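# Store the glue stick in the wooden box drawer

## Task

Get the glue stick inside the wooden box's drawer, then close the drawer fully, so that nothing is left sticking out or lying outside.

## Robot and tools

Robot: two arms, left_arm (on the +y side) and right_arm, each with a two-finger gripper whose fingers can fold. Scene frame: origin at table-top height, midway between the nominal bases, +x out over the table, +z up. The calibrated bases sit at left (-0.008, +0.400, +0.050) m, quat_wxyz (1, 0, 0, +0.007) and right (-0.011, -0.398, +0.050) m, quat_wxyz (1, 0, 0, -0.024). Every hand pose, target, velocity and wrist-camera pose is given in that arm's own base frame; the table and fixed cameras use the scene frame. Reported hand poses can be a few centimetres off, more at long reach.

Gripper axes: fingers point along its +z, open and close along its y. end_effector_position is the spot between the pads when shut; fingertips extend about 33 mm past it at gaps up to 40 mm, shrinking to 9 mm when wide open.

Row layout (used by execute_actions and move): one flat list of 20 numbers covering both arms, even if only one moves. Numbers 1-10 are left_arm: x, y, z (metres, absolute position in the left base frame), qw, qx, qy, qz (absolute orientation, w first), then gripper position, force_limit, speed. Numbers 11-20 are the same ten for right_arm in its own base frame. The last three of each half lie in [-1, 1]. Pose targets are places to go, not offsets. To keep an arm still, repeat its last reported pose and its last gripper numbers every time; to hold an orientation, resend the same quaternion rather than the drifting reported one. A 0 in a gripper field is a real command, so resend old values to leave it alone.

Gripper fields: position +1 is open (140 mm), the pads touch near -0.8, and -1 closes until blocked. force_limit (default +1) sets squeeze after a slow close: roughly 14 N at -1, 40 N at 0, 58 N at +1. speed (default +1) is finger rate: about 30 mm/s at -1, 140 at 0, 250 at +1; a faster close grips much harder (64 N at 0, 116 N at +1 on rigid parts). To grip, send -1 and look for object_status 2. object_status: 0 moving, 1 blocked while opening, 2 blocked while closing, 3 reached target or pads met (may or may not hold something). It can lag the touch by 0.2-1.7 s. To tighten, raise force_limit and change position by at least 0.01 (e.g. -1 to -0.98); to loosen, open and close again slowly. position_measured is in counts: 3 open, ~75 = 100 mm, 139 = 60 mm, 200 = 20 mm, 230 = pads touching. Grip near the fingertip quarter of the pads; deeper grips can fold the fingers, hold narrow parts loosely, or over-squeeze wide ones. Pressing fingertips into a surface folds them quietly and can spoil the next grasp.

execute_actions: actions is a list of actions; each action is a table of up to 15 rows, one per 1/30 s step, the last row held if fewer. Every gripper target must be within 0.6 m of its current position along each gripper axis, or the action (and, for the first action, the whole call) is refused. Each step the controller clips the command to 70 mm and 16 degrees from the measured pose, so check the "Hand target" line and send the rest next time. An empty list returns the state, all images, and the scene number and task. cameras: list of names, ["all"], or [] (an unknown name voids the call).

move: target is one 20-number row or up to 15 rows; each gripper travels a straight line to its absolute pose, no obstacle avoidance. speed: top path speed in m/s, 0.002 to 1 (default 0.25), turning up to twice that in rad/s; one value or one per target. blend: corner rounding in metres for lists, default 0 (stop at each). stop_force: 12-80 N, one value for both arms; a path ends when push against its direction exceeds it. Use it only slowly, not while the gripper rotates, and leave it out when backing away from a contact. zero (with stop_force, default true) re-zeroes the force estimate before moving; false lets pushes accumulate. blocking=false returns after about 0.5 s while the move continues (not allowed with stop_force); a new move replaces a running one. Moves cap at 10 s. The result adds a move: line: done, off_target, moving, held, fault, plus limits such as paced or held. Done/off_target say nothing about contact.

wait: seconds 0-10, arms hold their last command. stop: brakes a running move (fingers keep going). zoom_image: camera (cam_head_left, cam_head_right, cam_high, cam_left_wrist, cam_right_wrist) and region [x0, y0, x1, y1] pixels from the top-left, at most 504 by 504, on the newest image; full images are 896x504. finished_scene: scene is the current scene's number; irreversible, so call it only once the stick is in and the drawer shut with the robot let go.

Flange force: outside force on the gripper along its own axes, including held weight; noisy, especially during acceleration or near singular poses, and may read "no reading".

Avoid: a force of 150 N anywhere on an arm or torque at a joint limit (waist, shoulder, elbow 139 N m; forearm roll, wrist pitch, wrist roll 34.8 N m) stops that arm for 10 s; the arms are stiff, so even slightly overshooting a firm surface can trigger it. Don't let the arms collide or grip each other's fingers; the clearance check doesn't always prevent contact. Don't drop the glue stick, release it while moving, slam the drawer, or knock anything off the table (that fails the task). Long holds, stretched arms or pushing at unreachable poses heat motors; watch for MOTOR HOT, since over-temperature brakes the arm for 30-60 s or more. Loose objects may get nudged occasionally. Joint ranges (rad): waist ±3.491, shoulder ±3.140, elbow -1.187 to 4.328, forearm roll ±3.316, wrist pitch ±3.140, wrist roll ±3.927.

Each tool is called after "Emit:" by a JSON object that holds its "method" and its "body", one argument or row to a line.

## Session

Emit:
{"method": "execute_actions", "body": {
  "actions": []
}}

Emit:
{"method": "zoom_image", "body": {
  "camera": "cam_high",
  "region": [200, 100, 640, 460]
}}

Emit:
{"method": "zoom_image", "body": {
  "camera": "cam_head_right",
  "region": [250, 200, 600, 400]
}}

Scene clock: 0.00 s.
left_arm: end_effector_position=(+0.4151, -0.2951, +0.2356) position_measured=3 object_status=3 end_effector_quat_wxyz=(+0.571, +0.326, -0.671, +0.341) | right_arm: end_effector_position=(+0.3180, -0.1147, +0.3175) position_measured=3 object_status=3 end_effector_quat_wxyz=(-0.367, -0.375, +0.672, -0.522)
Joint positions: left_arm=[0.128 0.611 -0.213 0.939 -1.934 -1.072] | right_arm=[0.809 0.069 -0.634 0.751 -2.064 -1.462]
Joint velocities: within noise
Flange force (N): no reading
Hand target: left_arm +0.4151, -0.2951, +0.2356; +0.571, +0.326, -0.671, +0.341 | right_arm +0.3180, -0.1147, +0.3175; -0.367, -0.375, +0.672, -0.522
Tool commands: left_gripper/position=+1.0 left_gripper/force_limit=+1.0 left_gripper/speed=+1.0 right_gripper/position=+1.0 right_gripper/force_limit=+1.0 right_gripper/speed=+1.0

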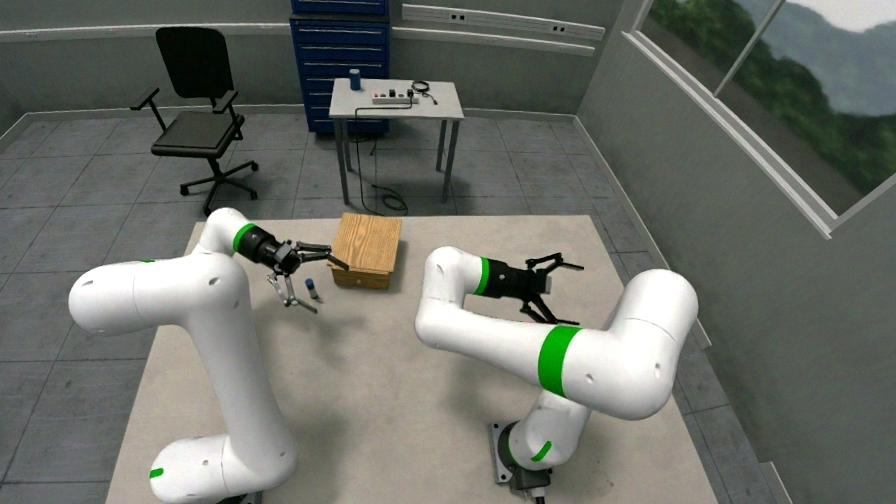

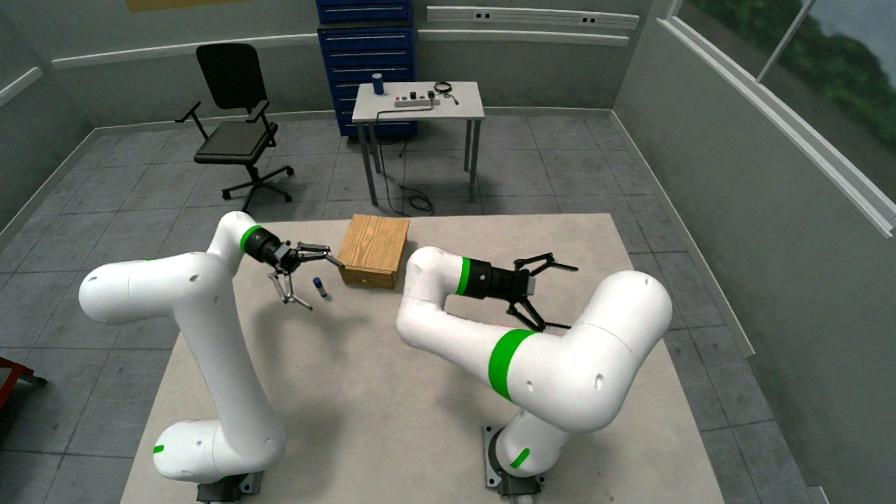

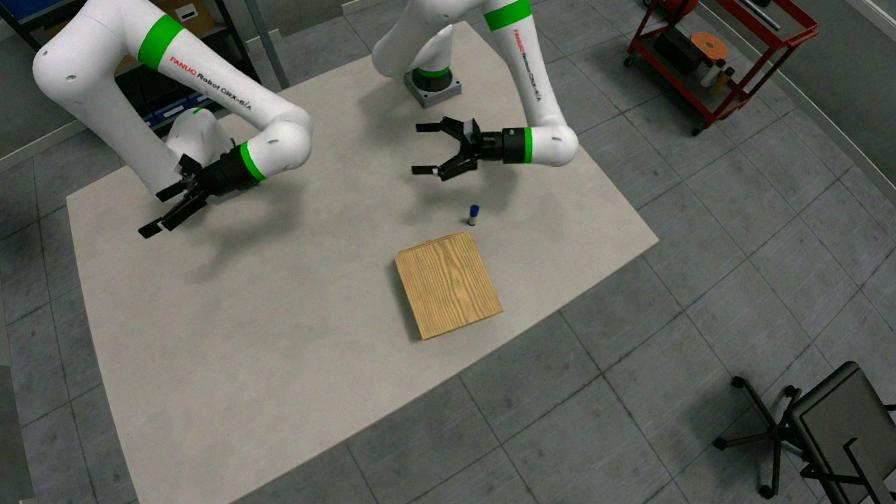

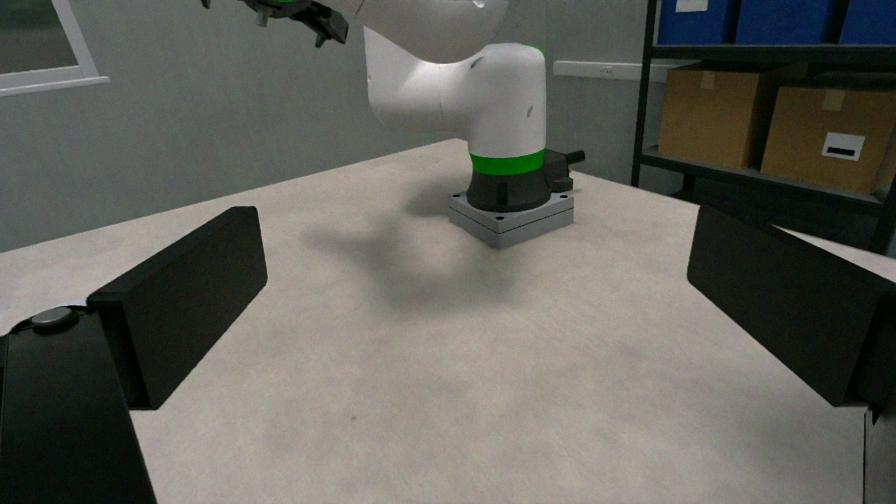

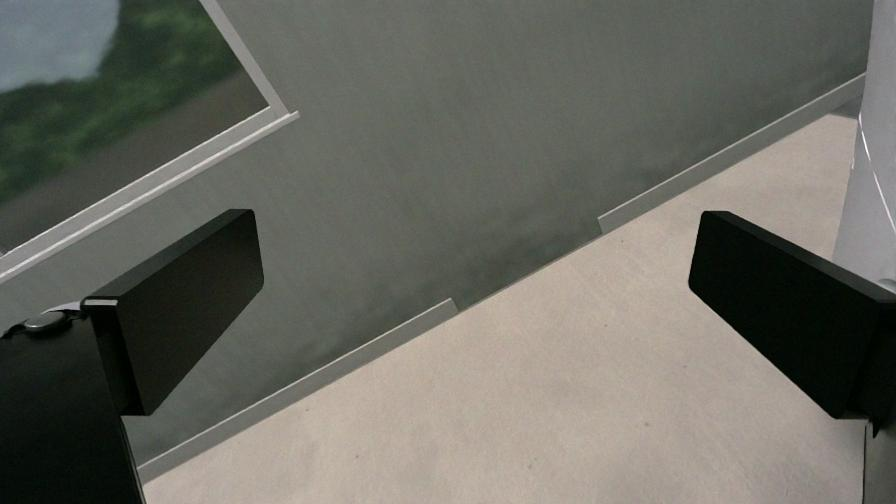

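Scaled by 1.145 from the camera's 896x504 image, which has a finer 1280x720 frame.

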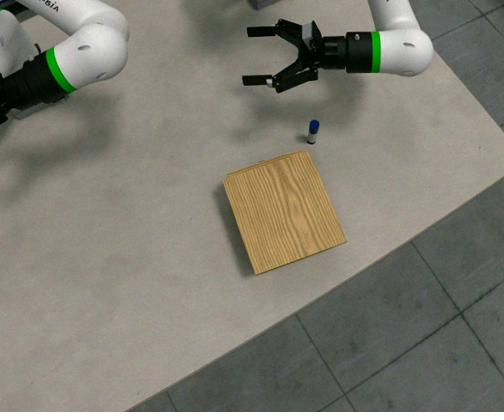

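Scaled by 1.440 from the camera's 896x504 image, which has a finer 1280x720 frame.

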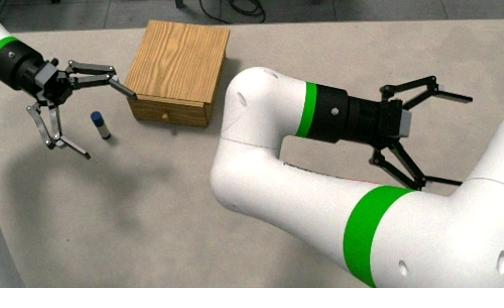

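Emit:
{"method": "move", "body": {
  "target": [0.365,-0.205,0.17,0,0.866,0,0.5,1,1,1,0.3180,-0.1147,0.3175,-0.367,-0.375,0.672,-0.522,1,1,1],
  "cameras": ["all"]
}}

Scene clock: 6.23 s.
left_arm: end_effector_position=(+0.3654, -0.2038, +0.1703) position_measured=3 object_status=3 end_effector_quat_wxyz=(+0.063, +0.870, -0.038, +0.487) | right_arm: end_effector_position=(+0.3180, -0.1147, +0.3175) position_measured=3 object_status=3 end_effector_quat_wxyz=(-0.367, -0.375, +0.672, -0.522)
Joint positions: left_arm=[-0.308 -0.869 -1.006 -0.284 -0.427 1.986] | right_arm=[0.809 0.069 -0.634 0.751 -2.064 -1.462]
Flange force (N): left_arm=no reading | right_arm=[3.3 -3.8 3.7]
Hand target: left_arm +0.3654, -0.2038, +0.1703; +0.063, +0.870, -0.038, +0.487 | right_arm +0.3180, -0.1147, +0.3175; -0.367, -0.375, +0.672, -0.522
Off the commanded pose: left_arm 0.001 m, 9 deg | right_arm 0.000 m, 0 deg.
move: off_target (left_arm); limits=paced

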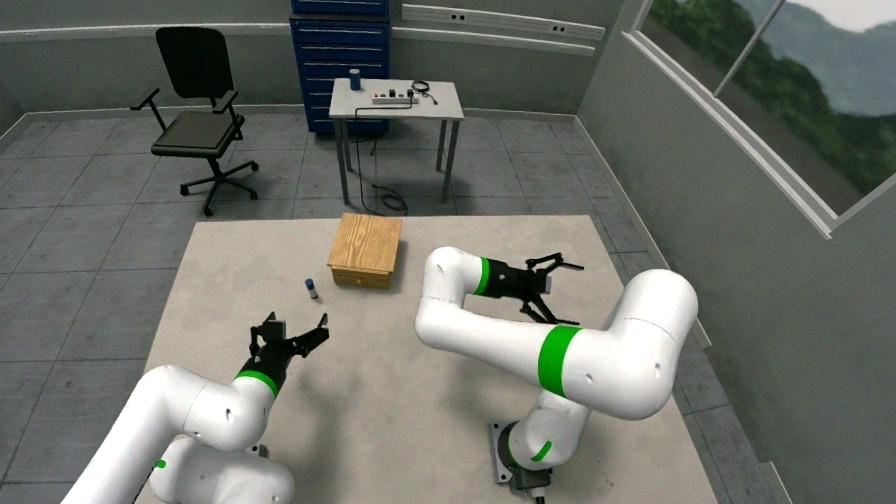

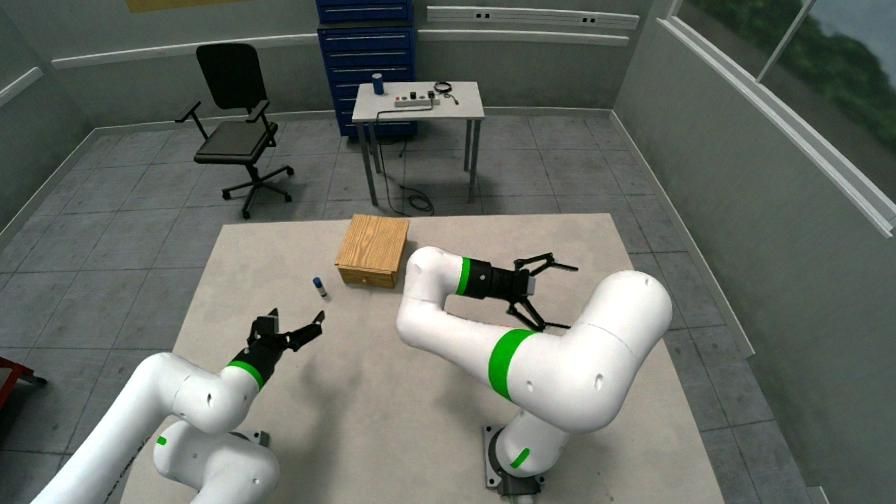

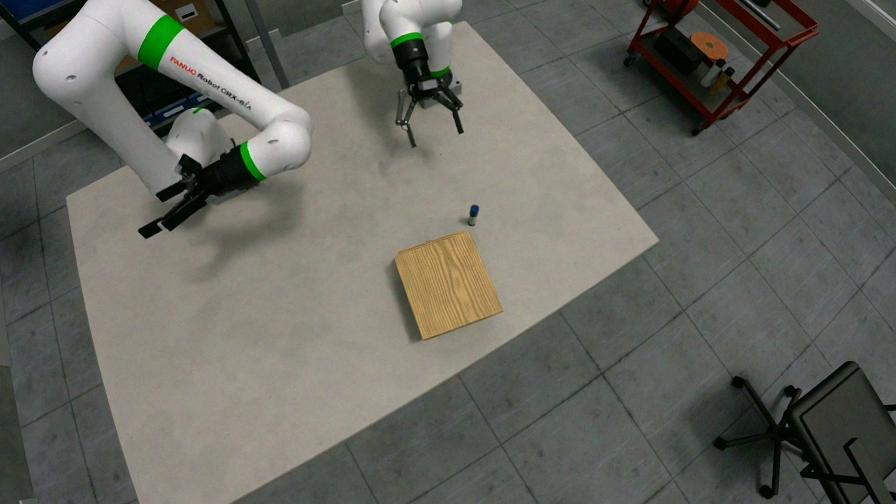

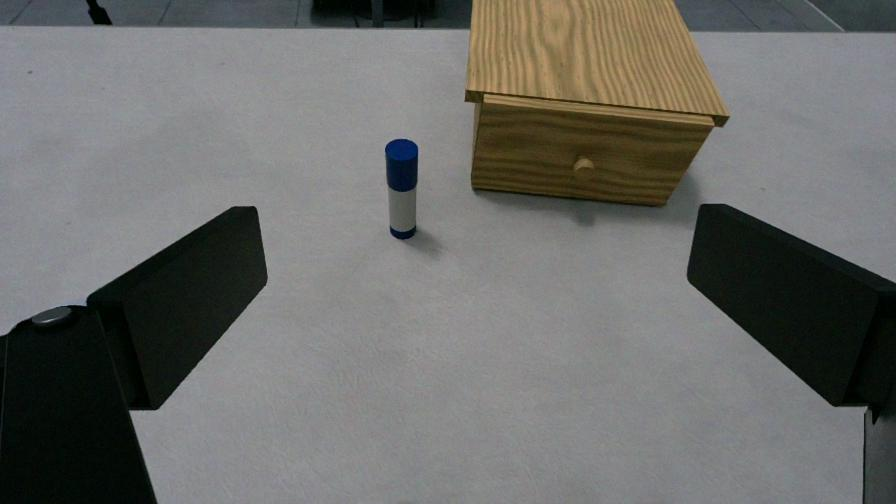

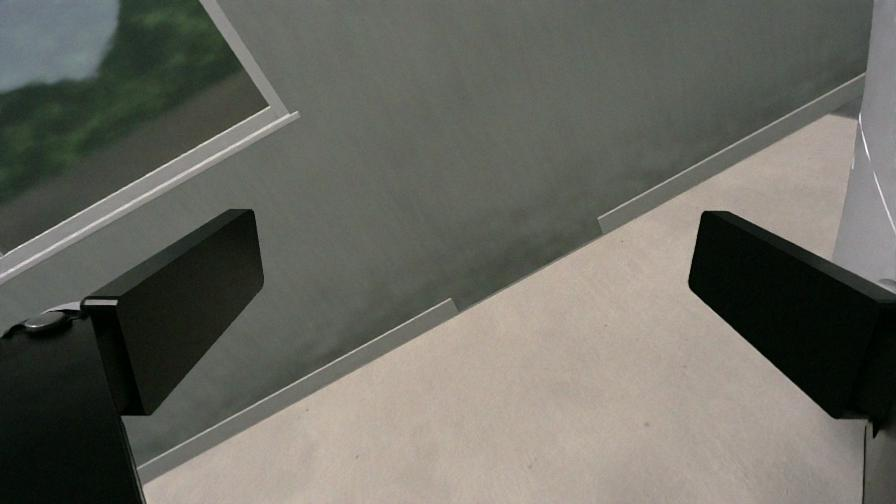

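Emit:
{"method": "move", "body": {
  "target": [
    [0.4654,-0.1925,0.07,0.0032,0.887,-0.0062,0.4617,1,1,1,0.3180,-0.1147,0.3175,-0.367,-0.375,0.672,-0.522,1,1,1],
    [0.5394,-0.1936,0.009,0.0032,0.887,-0.0062,0.4617,1,1,1,0.3180,-0.1147,0.3175,-0.367,-0.375,0.672,-0.522,1,1,1]
  ],
  "cameras": ["cam_left_wrist"],
  "speed": 0.15
}}

Scene clock: 10.20 s.
left_arm: end_effector_position=(+0.5394, -0.1936, +0.0090) position_measured=3 object_status=3 end_effector_quat_wxyz=(+0.003, +0.887, -0.006, +0.462) | right_arm: end_effector_position=(+0.3180, -0.1147, +0.3175) position_measured=3 object_status=3 end_effector_quat_wxyz=(-0.367, -0.375, +0.672, -0.522)
Joint positions: left_arm=[-0.255 0.176 -0.983 0.373 0.566 1.392] | right_arm=[0.809 0.069 -0.634 0.751 -2.064 -1.462]
Flange force (N): left_arm=[1.7 -2.5 -7.3] | right_arm=[3.6 -3.5 4.1]
Hand target: left_arm +0.5394, -0.1936, +0.0090; +0.003, +0.887, -0.006, +0.462 | right_arm +0.3180, -0.1147, +0.3175; -0.367, -0.375, +0.672, -0.522
Off the commanded pose: left_arm 0.000 m, 0 deg | right_arm 0.000 m, 0 deg.
move: done
Images, in order (width x height): cam_left_wrist 896x504.

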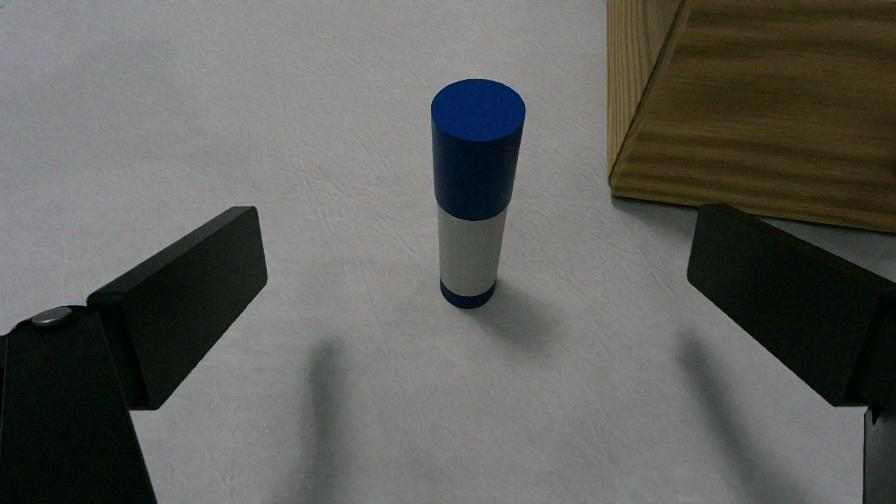

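Emit:
{"method": "move", "body": {
  "target": [0.5394,-0.1936,0.009,0.0032,0.887,-0.0062,0.4617,-0.2,-0.5,0,0.3180,-0.1147,0.3175,-0.367,-0.375,0.672,-0.522,1,1,1]
}}

Emit:
{"method": "move", "body": {
  "target": [0.5394,-0.1936,0.009,0.0032,0.887,-0.0062,0.4617,-1,-0.5,-1,0.3180,-0.1147,0.3175,-0.367,-0.375,0.672,-0.522,1,1,1]
}}

Emit:
{"method": "wait", "body": {
  "seconds": 0.5,
  "cameras": ["cam_left_wrist"]
}}

Scene clock: 11.30 s.
left_arm: end_effector_position=(+0.5394, -0.1936, +0.0090) position_measured=154 object_status=0 end_effector_quat_wxyz=(+0.003, +0.887, -0.006, +0.462) | right_arm: end_effector_position=(+0.3180, -0.1147, +0.3175) position_measured=3 object_status=3 end_effector_quat_wxyz=(-0.367, -0.375, +0.672, -0.522)
Joint positions: left_arm=[-0.255 0.176 -0.983 0.373 0.566 1.392] | right_arm=[0.809 0.069 -0.634 0.751 -2.064 -1.462]
Flange force (N): left_arm=[1.7 -2.3 -7.7] | right_arm=[3.5 -3.8 4.1]
Hand target: left_arm +0.5394, -0.1936, +0.0090; +0.003, +0.887, -0.006, +0.462 | right_arm +0.3180, -0.1147, +0.3175; -0.367, -0.375, +0.672, -0.522
Off the commanded pose: left_arm 0.000 m, 0 deg | right_arm 0.000 m, 0 deg.
move: done

Scene clock: 12.40 s.
left_arm: end_effector_position=(+0.5394, -0.1936, +0.0090) position_measured=196 object_status=0 end_effector_quat_wxyz=(+0.003, +0.887, -0.006, +0.462) | right_arm: end_effector_position=(+0.3180, -0.1147, +0.3175) position_measured=3 object_status=3 end_effector_quat_wxyz=(-0.367, -0.375, +0.672, -0.522)
Joint positions: left_arm=[-0.255 0.176 -0.983 0.373 0.566 1.392] | right_arm=[0.809 0.069 -0.634 0.751 -2.064 -1.462]
Flange force (N): left_arm=[2.3 -3.0 -7.9] | right_arm=[3.7 -3.9 3.9]
Hand target: left_arm +0.5394, -0.1936, +0.0090; +0.003, +0.887, -0.006, +0.462 | right_arm +0.3180, -0.1147, +0.3175; -0.367, -0.375, +0.672, -0.522
Off the commanded pose: left_arm 0.000 m, 0 deg | right_arm 0.000 m, 0 deg.
move: done

Scene clock: 12.90 s.
left_arm: end_effector_position=(+0.5394, -0.1936, +0.0090) position_measured=196 object_status=2 end_effector_quat_wxyz=(+0.003, +0.887, -0.006, +0.462) | right_arm: end_effector_position=(+0.3180, -0.1147, +0.3175) position_measured=3 object_status=3 end_effector_quat_wxyz=(-0.367, -0.375, +0.672, -0.522)
Joint positions: left_arm=[-0.255 0.176 -0.983 0.373 0.566 1.392] | right_arm=[0.809 0.069 -0.634 0.751 -2.064 -1.462]
Flange force (N): left_arm=[2.2 -1.9 -8.5] | right_arm=[3.4 -3.9 3.9]
Hand target: left_arm +0.5394, -0.1936, +0.0090; +0.003, +0.887, -0.006, +0.462 | right_arm +0.3180, -0.1147, +0.3175; -0.367, -0.375, +0.672, -0.522
Tool commands: left_gripper/position=-1.0 left_gripper/force_limit=-0.5 left_gripper/speed=-1.0 right_gripper/position=+1.0 right_gripper/force_limit=+1.0 right_gripper/speed=+1.0
Off the commanded pose: left_arm 0.000 m, 0 deg | right_arm 0.000 m, 0 deg.
wait: 0.50 s; at rest by 0.17 s
Images, in order (width x height): cam_left_wrist 896x504.

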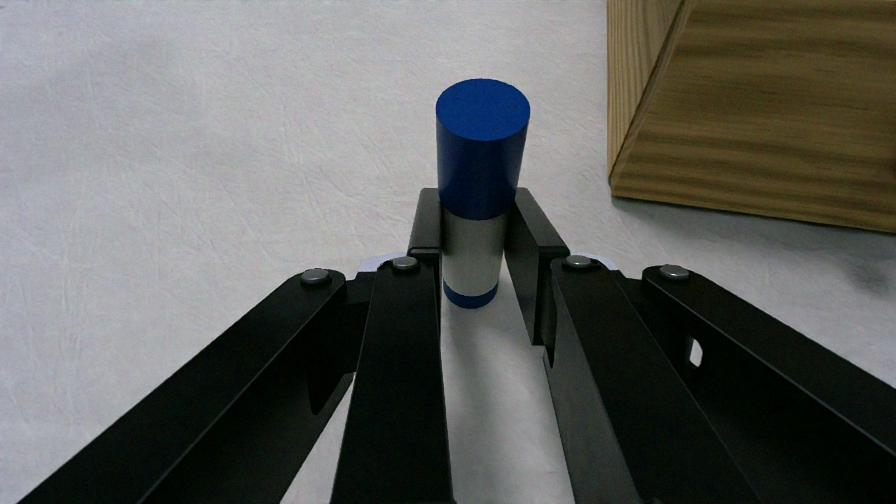

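Emit:
{"method": "move", "body": {
  "target": [
    [0.5394,-0.1936,0.10,0.0032,0.887,-0.0062,0.4617,-1,-0.5,-1,0.3180,-0.1147,0.3175,-0.367,-0.375,0.672,-0.522,-0.1,-0.5,0],
    [0.5362,-0.1375,0.25,0.1926,0.7328,0.6104,-0.2313,-1,-0.5,-1,0.4177,0.2987,0.2,0.0299,0.8645,-0.0517,0.4991,-0.1,-0.5,0]
  ],
  "cameras": ["all"],
  "speed": [0.15,0.3],
  "blend": [0.02,0]
}}

Scene clock: 18.80 s.
left_arm: end_effector_position=(+0.5362, -0.1376, +0.2500) position_measured=196 object_status=2 end_effector_quat_wxyz=(+0.095, +0.756, +0.646, -0.047) | right_arm: end_effector_position=(+0.4177, +0.2987, +0.2000) position_measured=141 object_status=3 end_effector_quat_wxyz=(+0.030, +0.864, -0.052, +0.499)
Joint positions: left_arm=[-0.372 0.185 0.261 3.314 1.523 0.219] | right_arm=[1.376 -0.101 -0.879 1.226 -1.162 -0.685]
Flange force (N): left_arm=[0.3 -8.4 1.9] | right_arm=[4.1 2.2 4.4]
Hand target: left_arm +0.5362, -0.1376, +0.2500; +0.095, +0.756, +0.646, -0.047 | right_arm +0.4177, +0.2987, +0.2000; +0.030, +0.864, -0.052, +0.499
Off the commanded pose: left_arm 0.000 m, 24 deg; orientation clipped | right_arm 0.000 m, 0 deg.
joint sent to its limit (left arm) — joint 4 (forearm roll), upper limit. The joint targets are off in orientation, not in position.
move: off_target (left_arm); blend cut to 0 m at target 1; limits=paced

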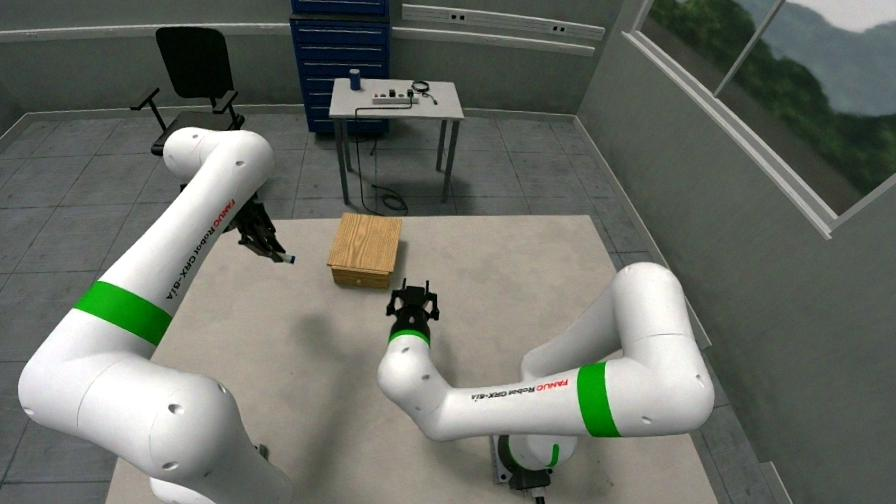

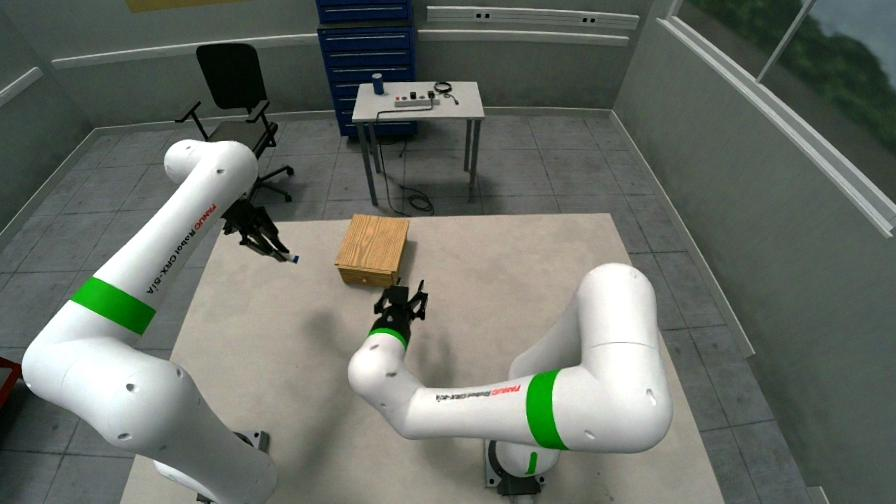

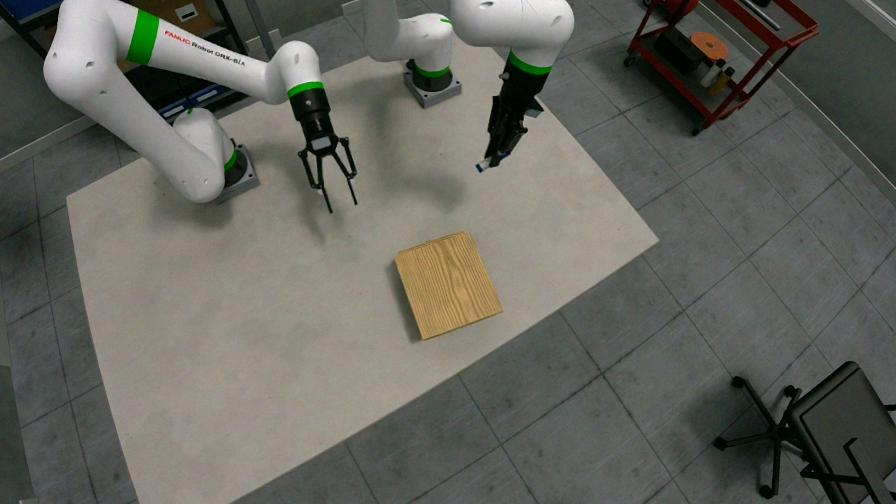

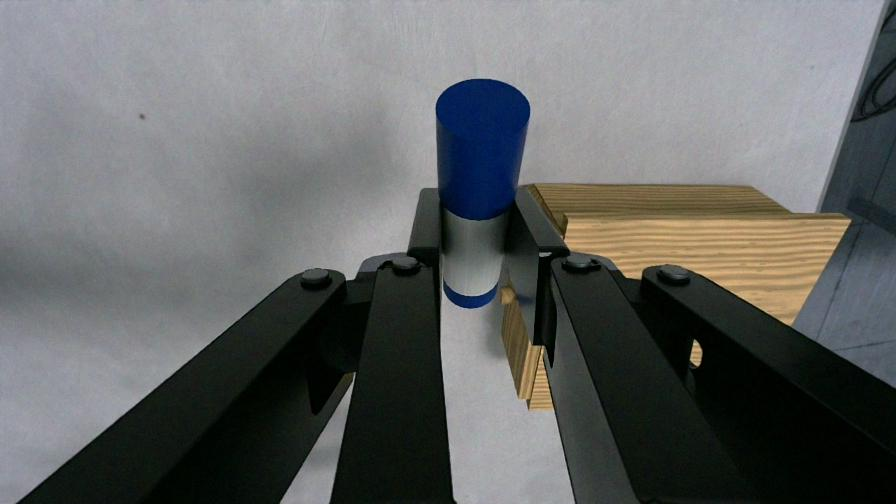

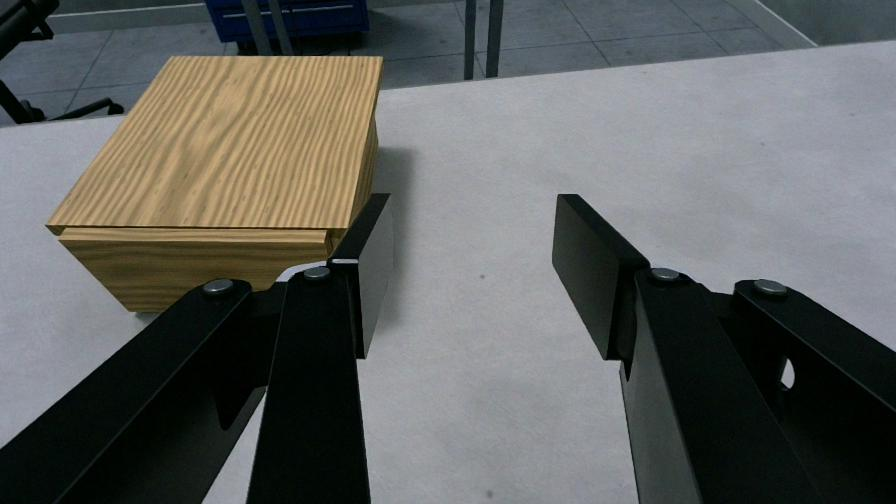

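Emit:
{"method": "move", "body": {
  "target": [
    [0.53,-0.15,0.25,0.003,0.887,-0.006,0.462,-1,-0.5,-1,0.4177,0.2987,0.2,0.0299,0.8645,-0.0517,0.4991,-0.1,-0.5,0],
    [0.53,-0.15,0.25,-0.101,0.491,-0.448,0.740,-1,-0.5,-1,0.4677,0.488,0.07,0.0299,0.8645,-0.0517,0.4991,-0.1,-0.5,0]
  ],
  "cameras": ["all"],
  "speed": 0.4
}}

Scene clock: 27.57 s.
left_arm: end_effector_position=(+0.5300, -0.1499, +0.2500) position_measured=196 object_status=2 end_effector_quat_wxyz=(-0.101, +0.491, -0.448, +0.740) | right_arm: end_effector_position=(+0.4677, +0.4880, +0.0700) position_measured=141 object_status=3 end_effector_quat_wxyz=(+0.030, +0.864, -0.052, +0.499)
Joint positions: left_arm=[0.45 0.036 -0.748 -1.11 1.302 1.388] | right_arm=[1.321 0.529 -0.464 1.365 -1.07 -0.905]
Flange force (N): left_arm=[6.3 -0.4 -3.0] | right_arm=[5.0 4.8 1.1]
Hand target: left_arm +0.5300, -0.1500, +0.2500; -0.101, +0.491, -0.448, +0.740 | right_arm +0.4677, +0.4880, +0.0700; +0.030, +0.864, -0.052, +0.499
Off the commanded pose: left_arm 0.000 m, 0 deg | right_arm 0.000 m, 0 deg.
move: done; limits=paced

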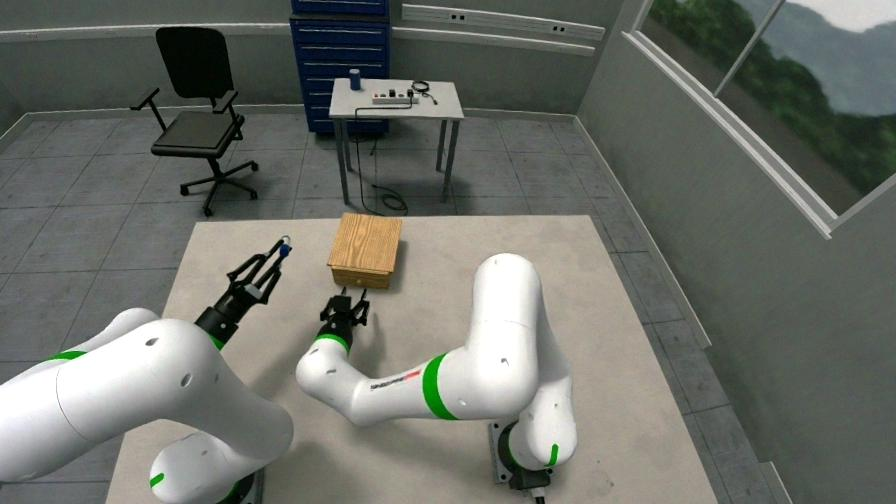

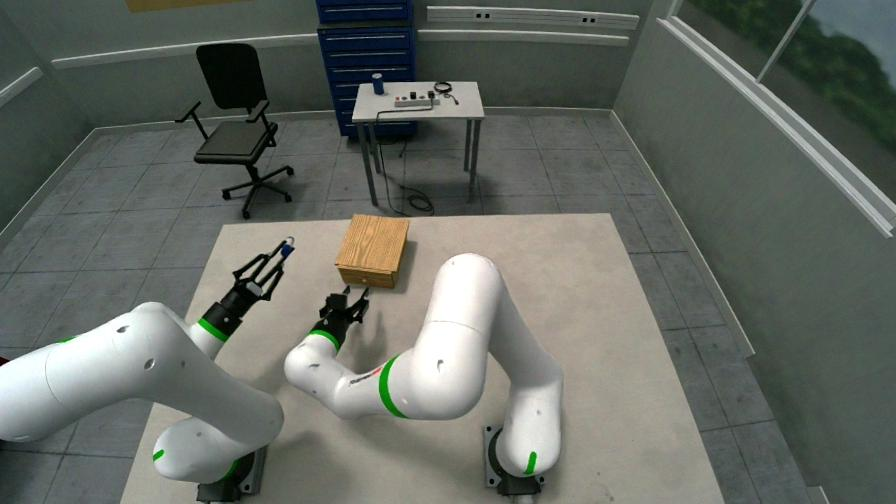

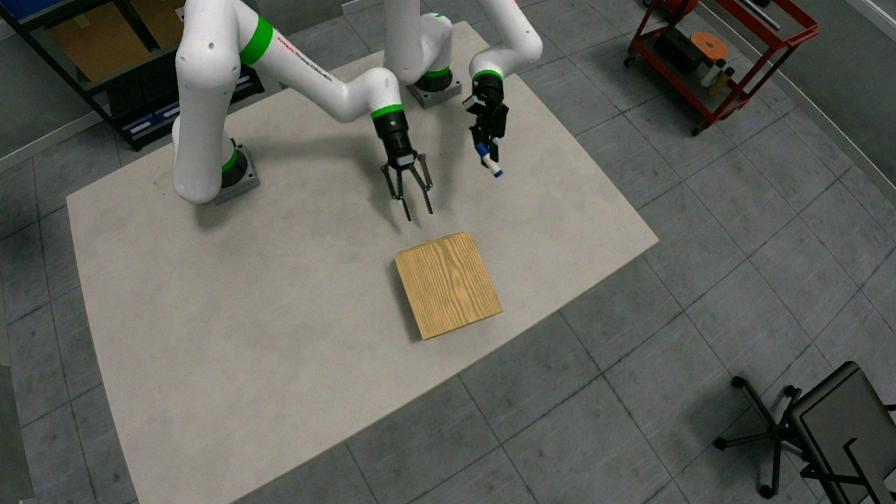

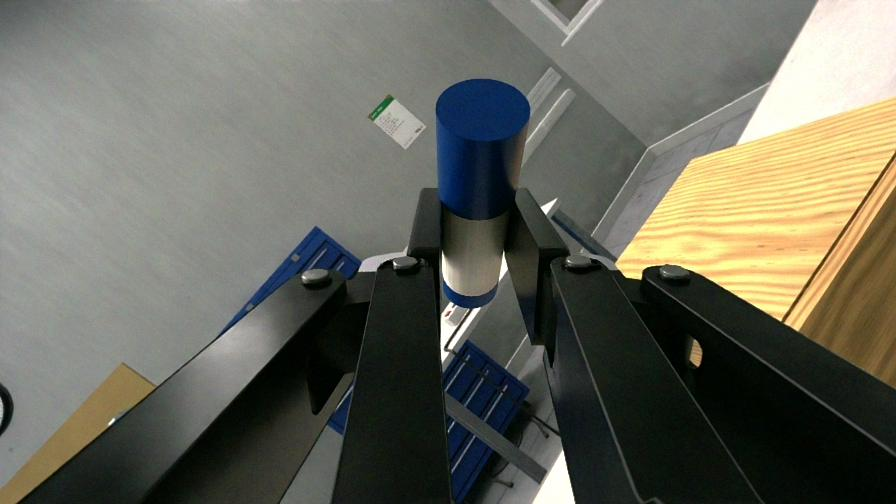

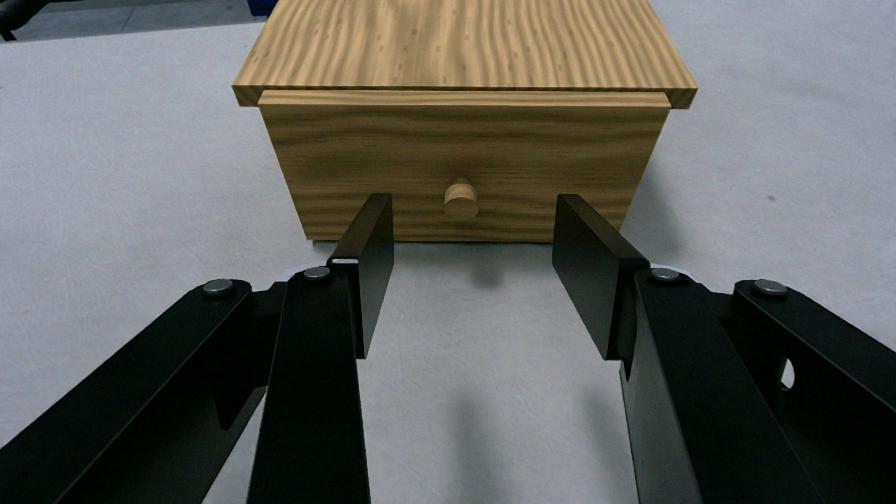

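Emit:
{"method": "move", "body": {
  "target": [
    [0.535,-0.13,0.25,0.245,0.0546,0.7094,-0.6583,-1,-0.5,-1,0.5364,0.4818,0.017,0.0299,0.8645,-0.0517,0.4991,-0.1,-0.5,0],
    [0.535,-0.11,0.25,0.2746,0.5054,0.6743,-0.462,-1,-0.5,-1,0.5364,0.4818,0.017,0.0299,0.8645,-0.0517,0.4991,-0.1,-0.5,0],
    [0.535,-0.11,0.25,0.1926,0.7328,0.6104,-0.2313,-1,-0.5,-1,0.5364,0.4818,0.017,0.0299,0.8645,-0.0517,0.4991,-0.1,-0.5,0]
  ],
  "cameras": ["all"],
  "speed": 0.35,
  "blend": [0.02,0.02,0]
}}

Scene clock: 32.60 s.
left_arm: end_effector_position=(+0.5350, -0.1100, +0.2500) position_measured=196 object_status=2 end_effector_quat_wxyz=(+0.193, +0.733, +0.610, -0.231) | right_arm: end_effector_position=(+0.5364, +0.4818, +0.0170) position_measured=141 object_status=3 end_effector_quat_wxyz=(+0.030, +0.864, -0.052, +0.499)
Joint positions: left_arm=[-0.026 0.333 0.435 -2.528 1.744 -0.069] | right_arm=[1.159 0.65 -0.424 1.548 -0.978 -0.988]
Flange force (N): left_arm=[-0.5 -8.2 2.9] | right_arm=[4.9 5.7 0.1]
Hand target: left_arm +0.5350, -0.1100, +0.2500; +0.193, +0.733, +0.610, -0.231 | right_arm +0.5364, +0.4818, +0.0170; +0.030, +0.864, -0.052, +0.499
Off the commanded pose: left_arm 0.000 m, 0 deg | right_arm 0.000 m, 0 deg.
move: done

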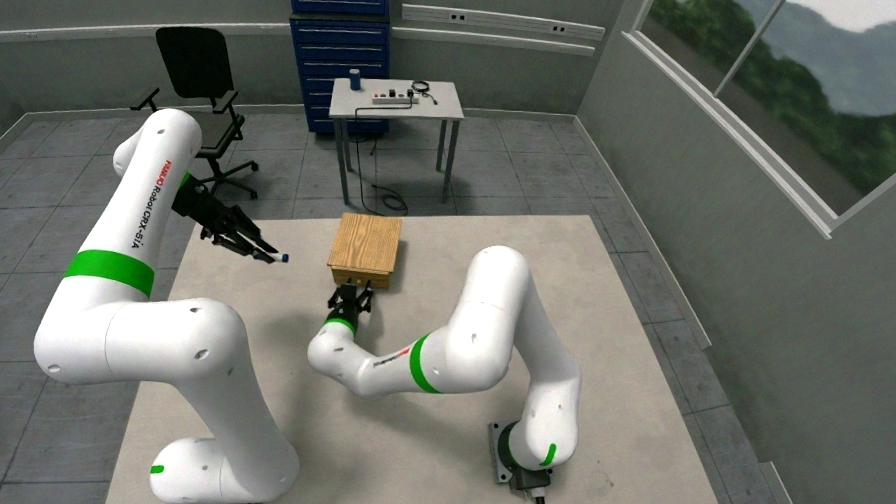

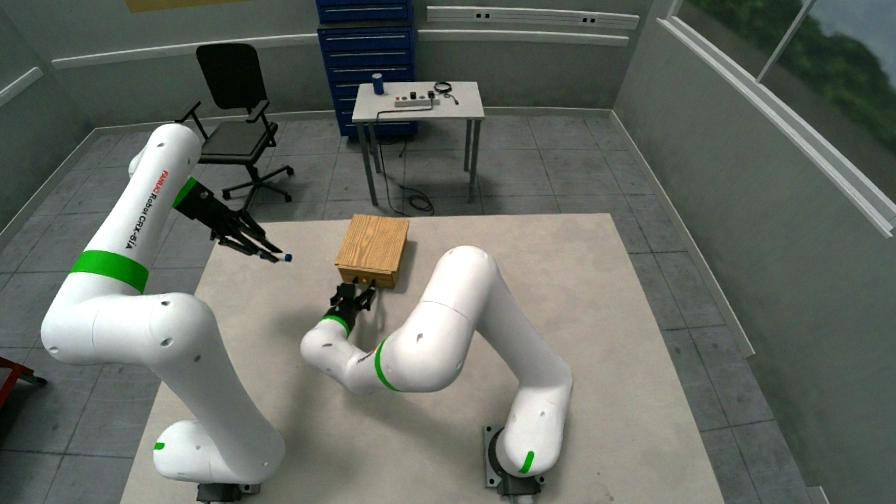

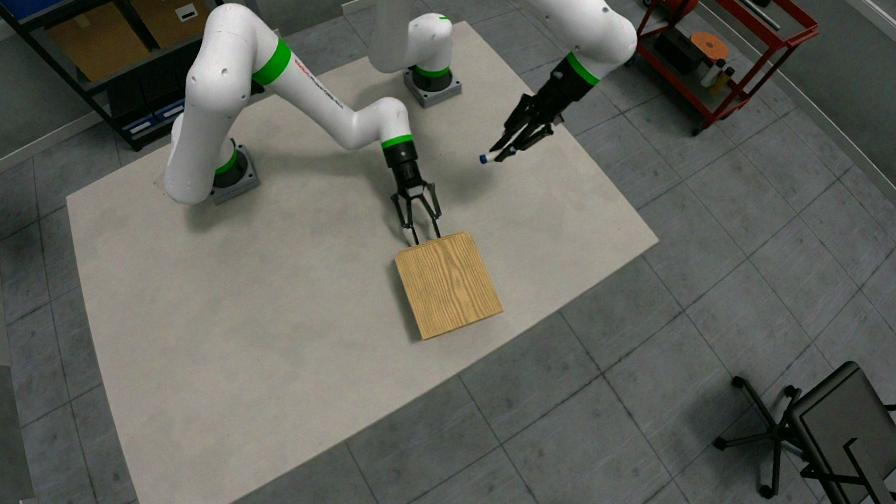

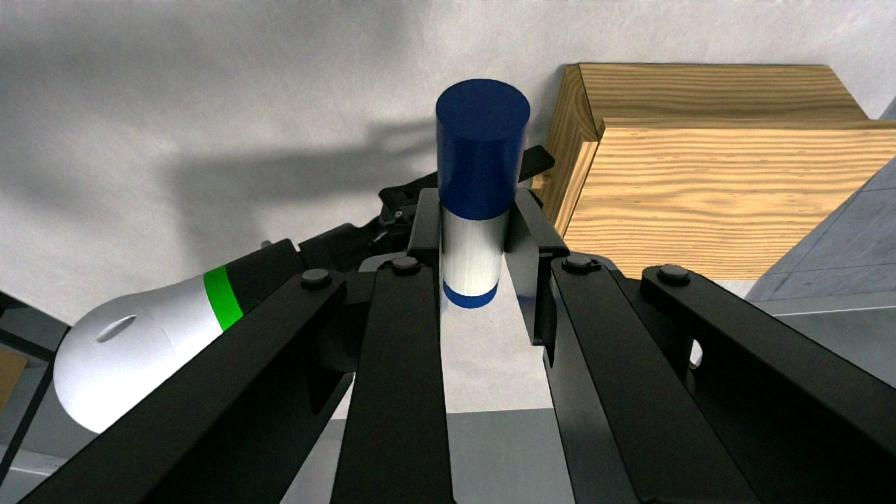

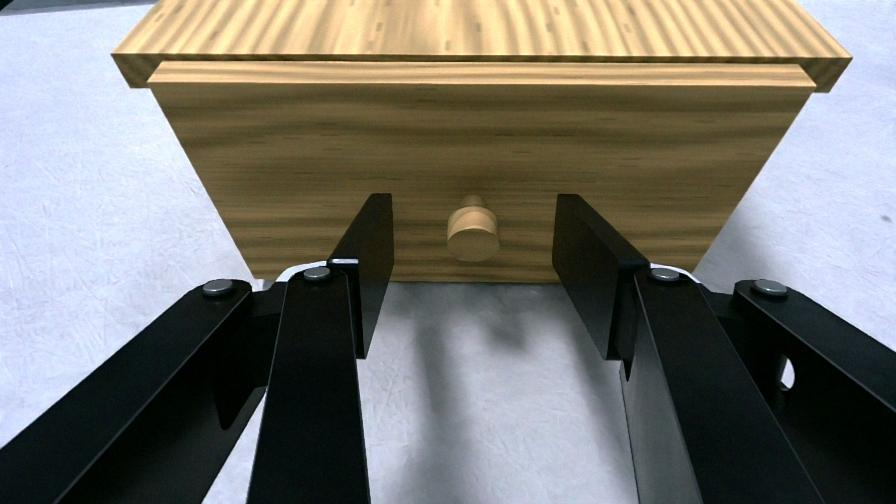

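Emit:
{"method": "move", "body": {
  "target": [0.535,-0.11,0.25,0.1926,0.7328,0.6104,-0.2313,-1,-0.5,-1,0.5364,0.4818,0.017,0.0299,0.8645,-0.0517,0.4991,-1,-0.1,-1]
}}

Emit:
{"method": "wait", "body": {
  "seconds": 1,
  "cameras": ["cam_right_wrist"]
}}

Scene clock: 34.40 s.
left_arm: end_effector_position=(+0.5350, -0.1100, +0.2500) position_measured=196 object_status=2 end_effector_quat_wxyz=(+0.193, +0.733, +0.610, -0.231) | right_arm: end_effector_position=(+0.5364, +0.4818, +0.0170) position_measured=205 object_status=0 end_effector_quat_wxyz=(+0.030, +0.864, -0.052, +0.499)
Joint positions: left_arm=[-0.026 0.333 0.435 -2.528 1.744 -0.069] | right_arm=[1.159 0.65 -0.424 1.548 -0.978 -0.988]
Flange force (N): left_arm=[-0.7 -7.7 3.0] | right_arm=[6.1 6.0 -2.9]
Hand target: left_arm +0.5350, -0.1100, +0.2500; +0.193, +0.733, +0.610, -0.231 | right_arm +0.5364, +0.4818, +0.0170; +0.030, +0.864, -0.052, +0.499
Off the commanded pose: left_arm 0.000 m, 0 deg | right_arm 0.000 m, 0 deg.
move: done

Scene clock: 35.40 s.
left_arm: end_effector_position=(+0.5350, -0.1100, +0.2500) position_measured=196 object_status=2 end_effector_quat_wxyz=(+0.193, +0.733, +0.610, -0.231) | right_arm: end_effector_position=(+0.5364, +0.4818, +0.0170) position_measured=205 object_status=2 end_effector_quat_wxyz=(+0.030, +0.864, -0.052, +0.499)
Joint positions: left_arm=[-0.026 0.333 0.435 -2.528 1.744 -0.069] | right_arm=[1.159 0.65 -0.424 1.548 -0.978 -0.988]
Flange force (N): left_arm=[-0.8 -7.7 3.0] | right_arm=[6.1 6.0 -2.2]
Hand target: left_arm +0.5350, -0.1100, +0.2500; +0.193, +0.733, +0.610, -0.231 | right_arm +0.5364, +0.4818, +0.0170; +0.030, +0.864, -0.052, +0.499
Tool commands: left_gripper/position=-1.0 left_gripper/force_limit=-0.5 left_gripper/speed=-1.0 right_gripper/position=-1.0 right_gripper/force_limit=-0.1 right_gripper/speed=-1.0
Off the commanded pose: left_arm 0.000 m, 0 deg | right_arm 0.000 m, 0 deg.
wait: 1.00 s; at rest by 0.17 s
Images, in order (width x height): cam_right_wrist 896x504.

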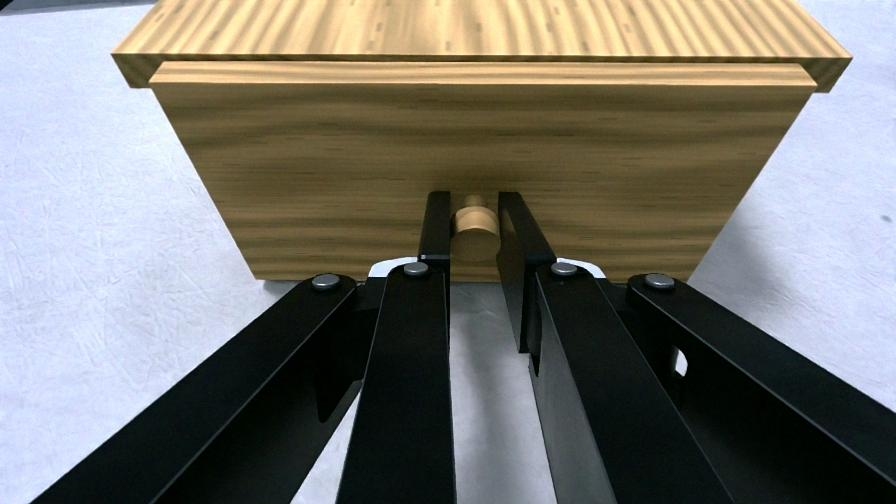

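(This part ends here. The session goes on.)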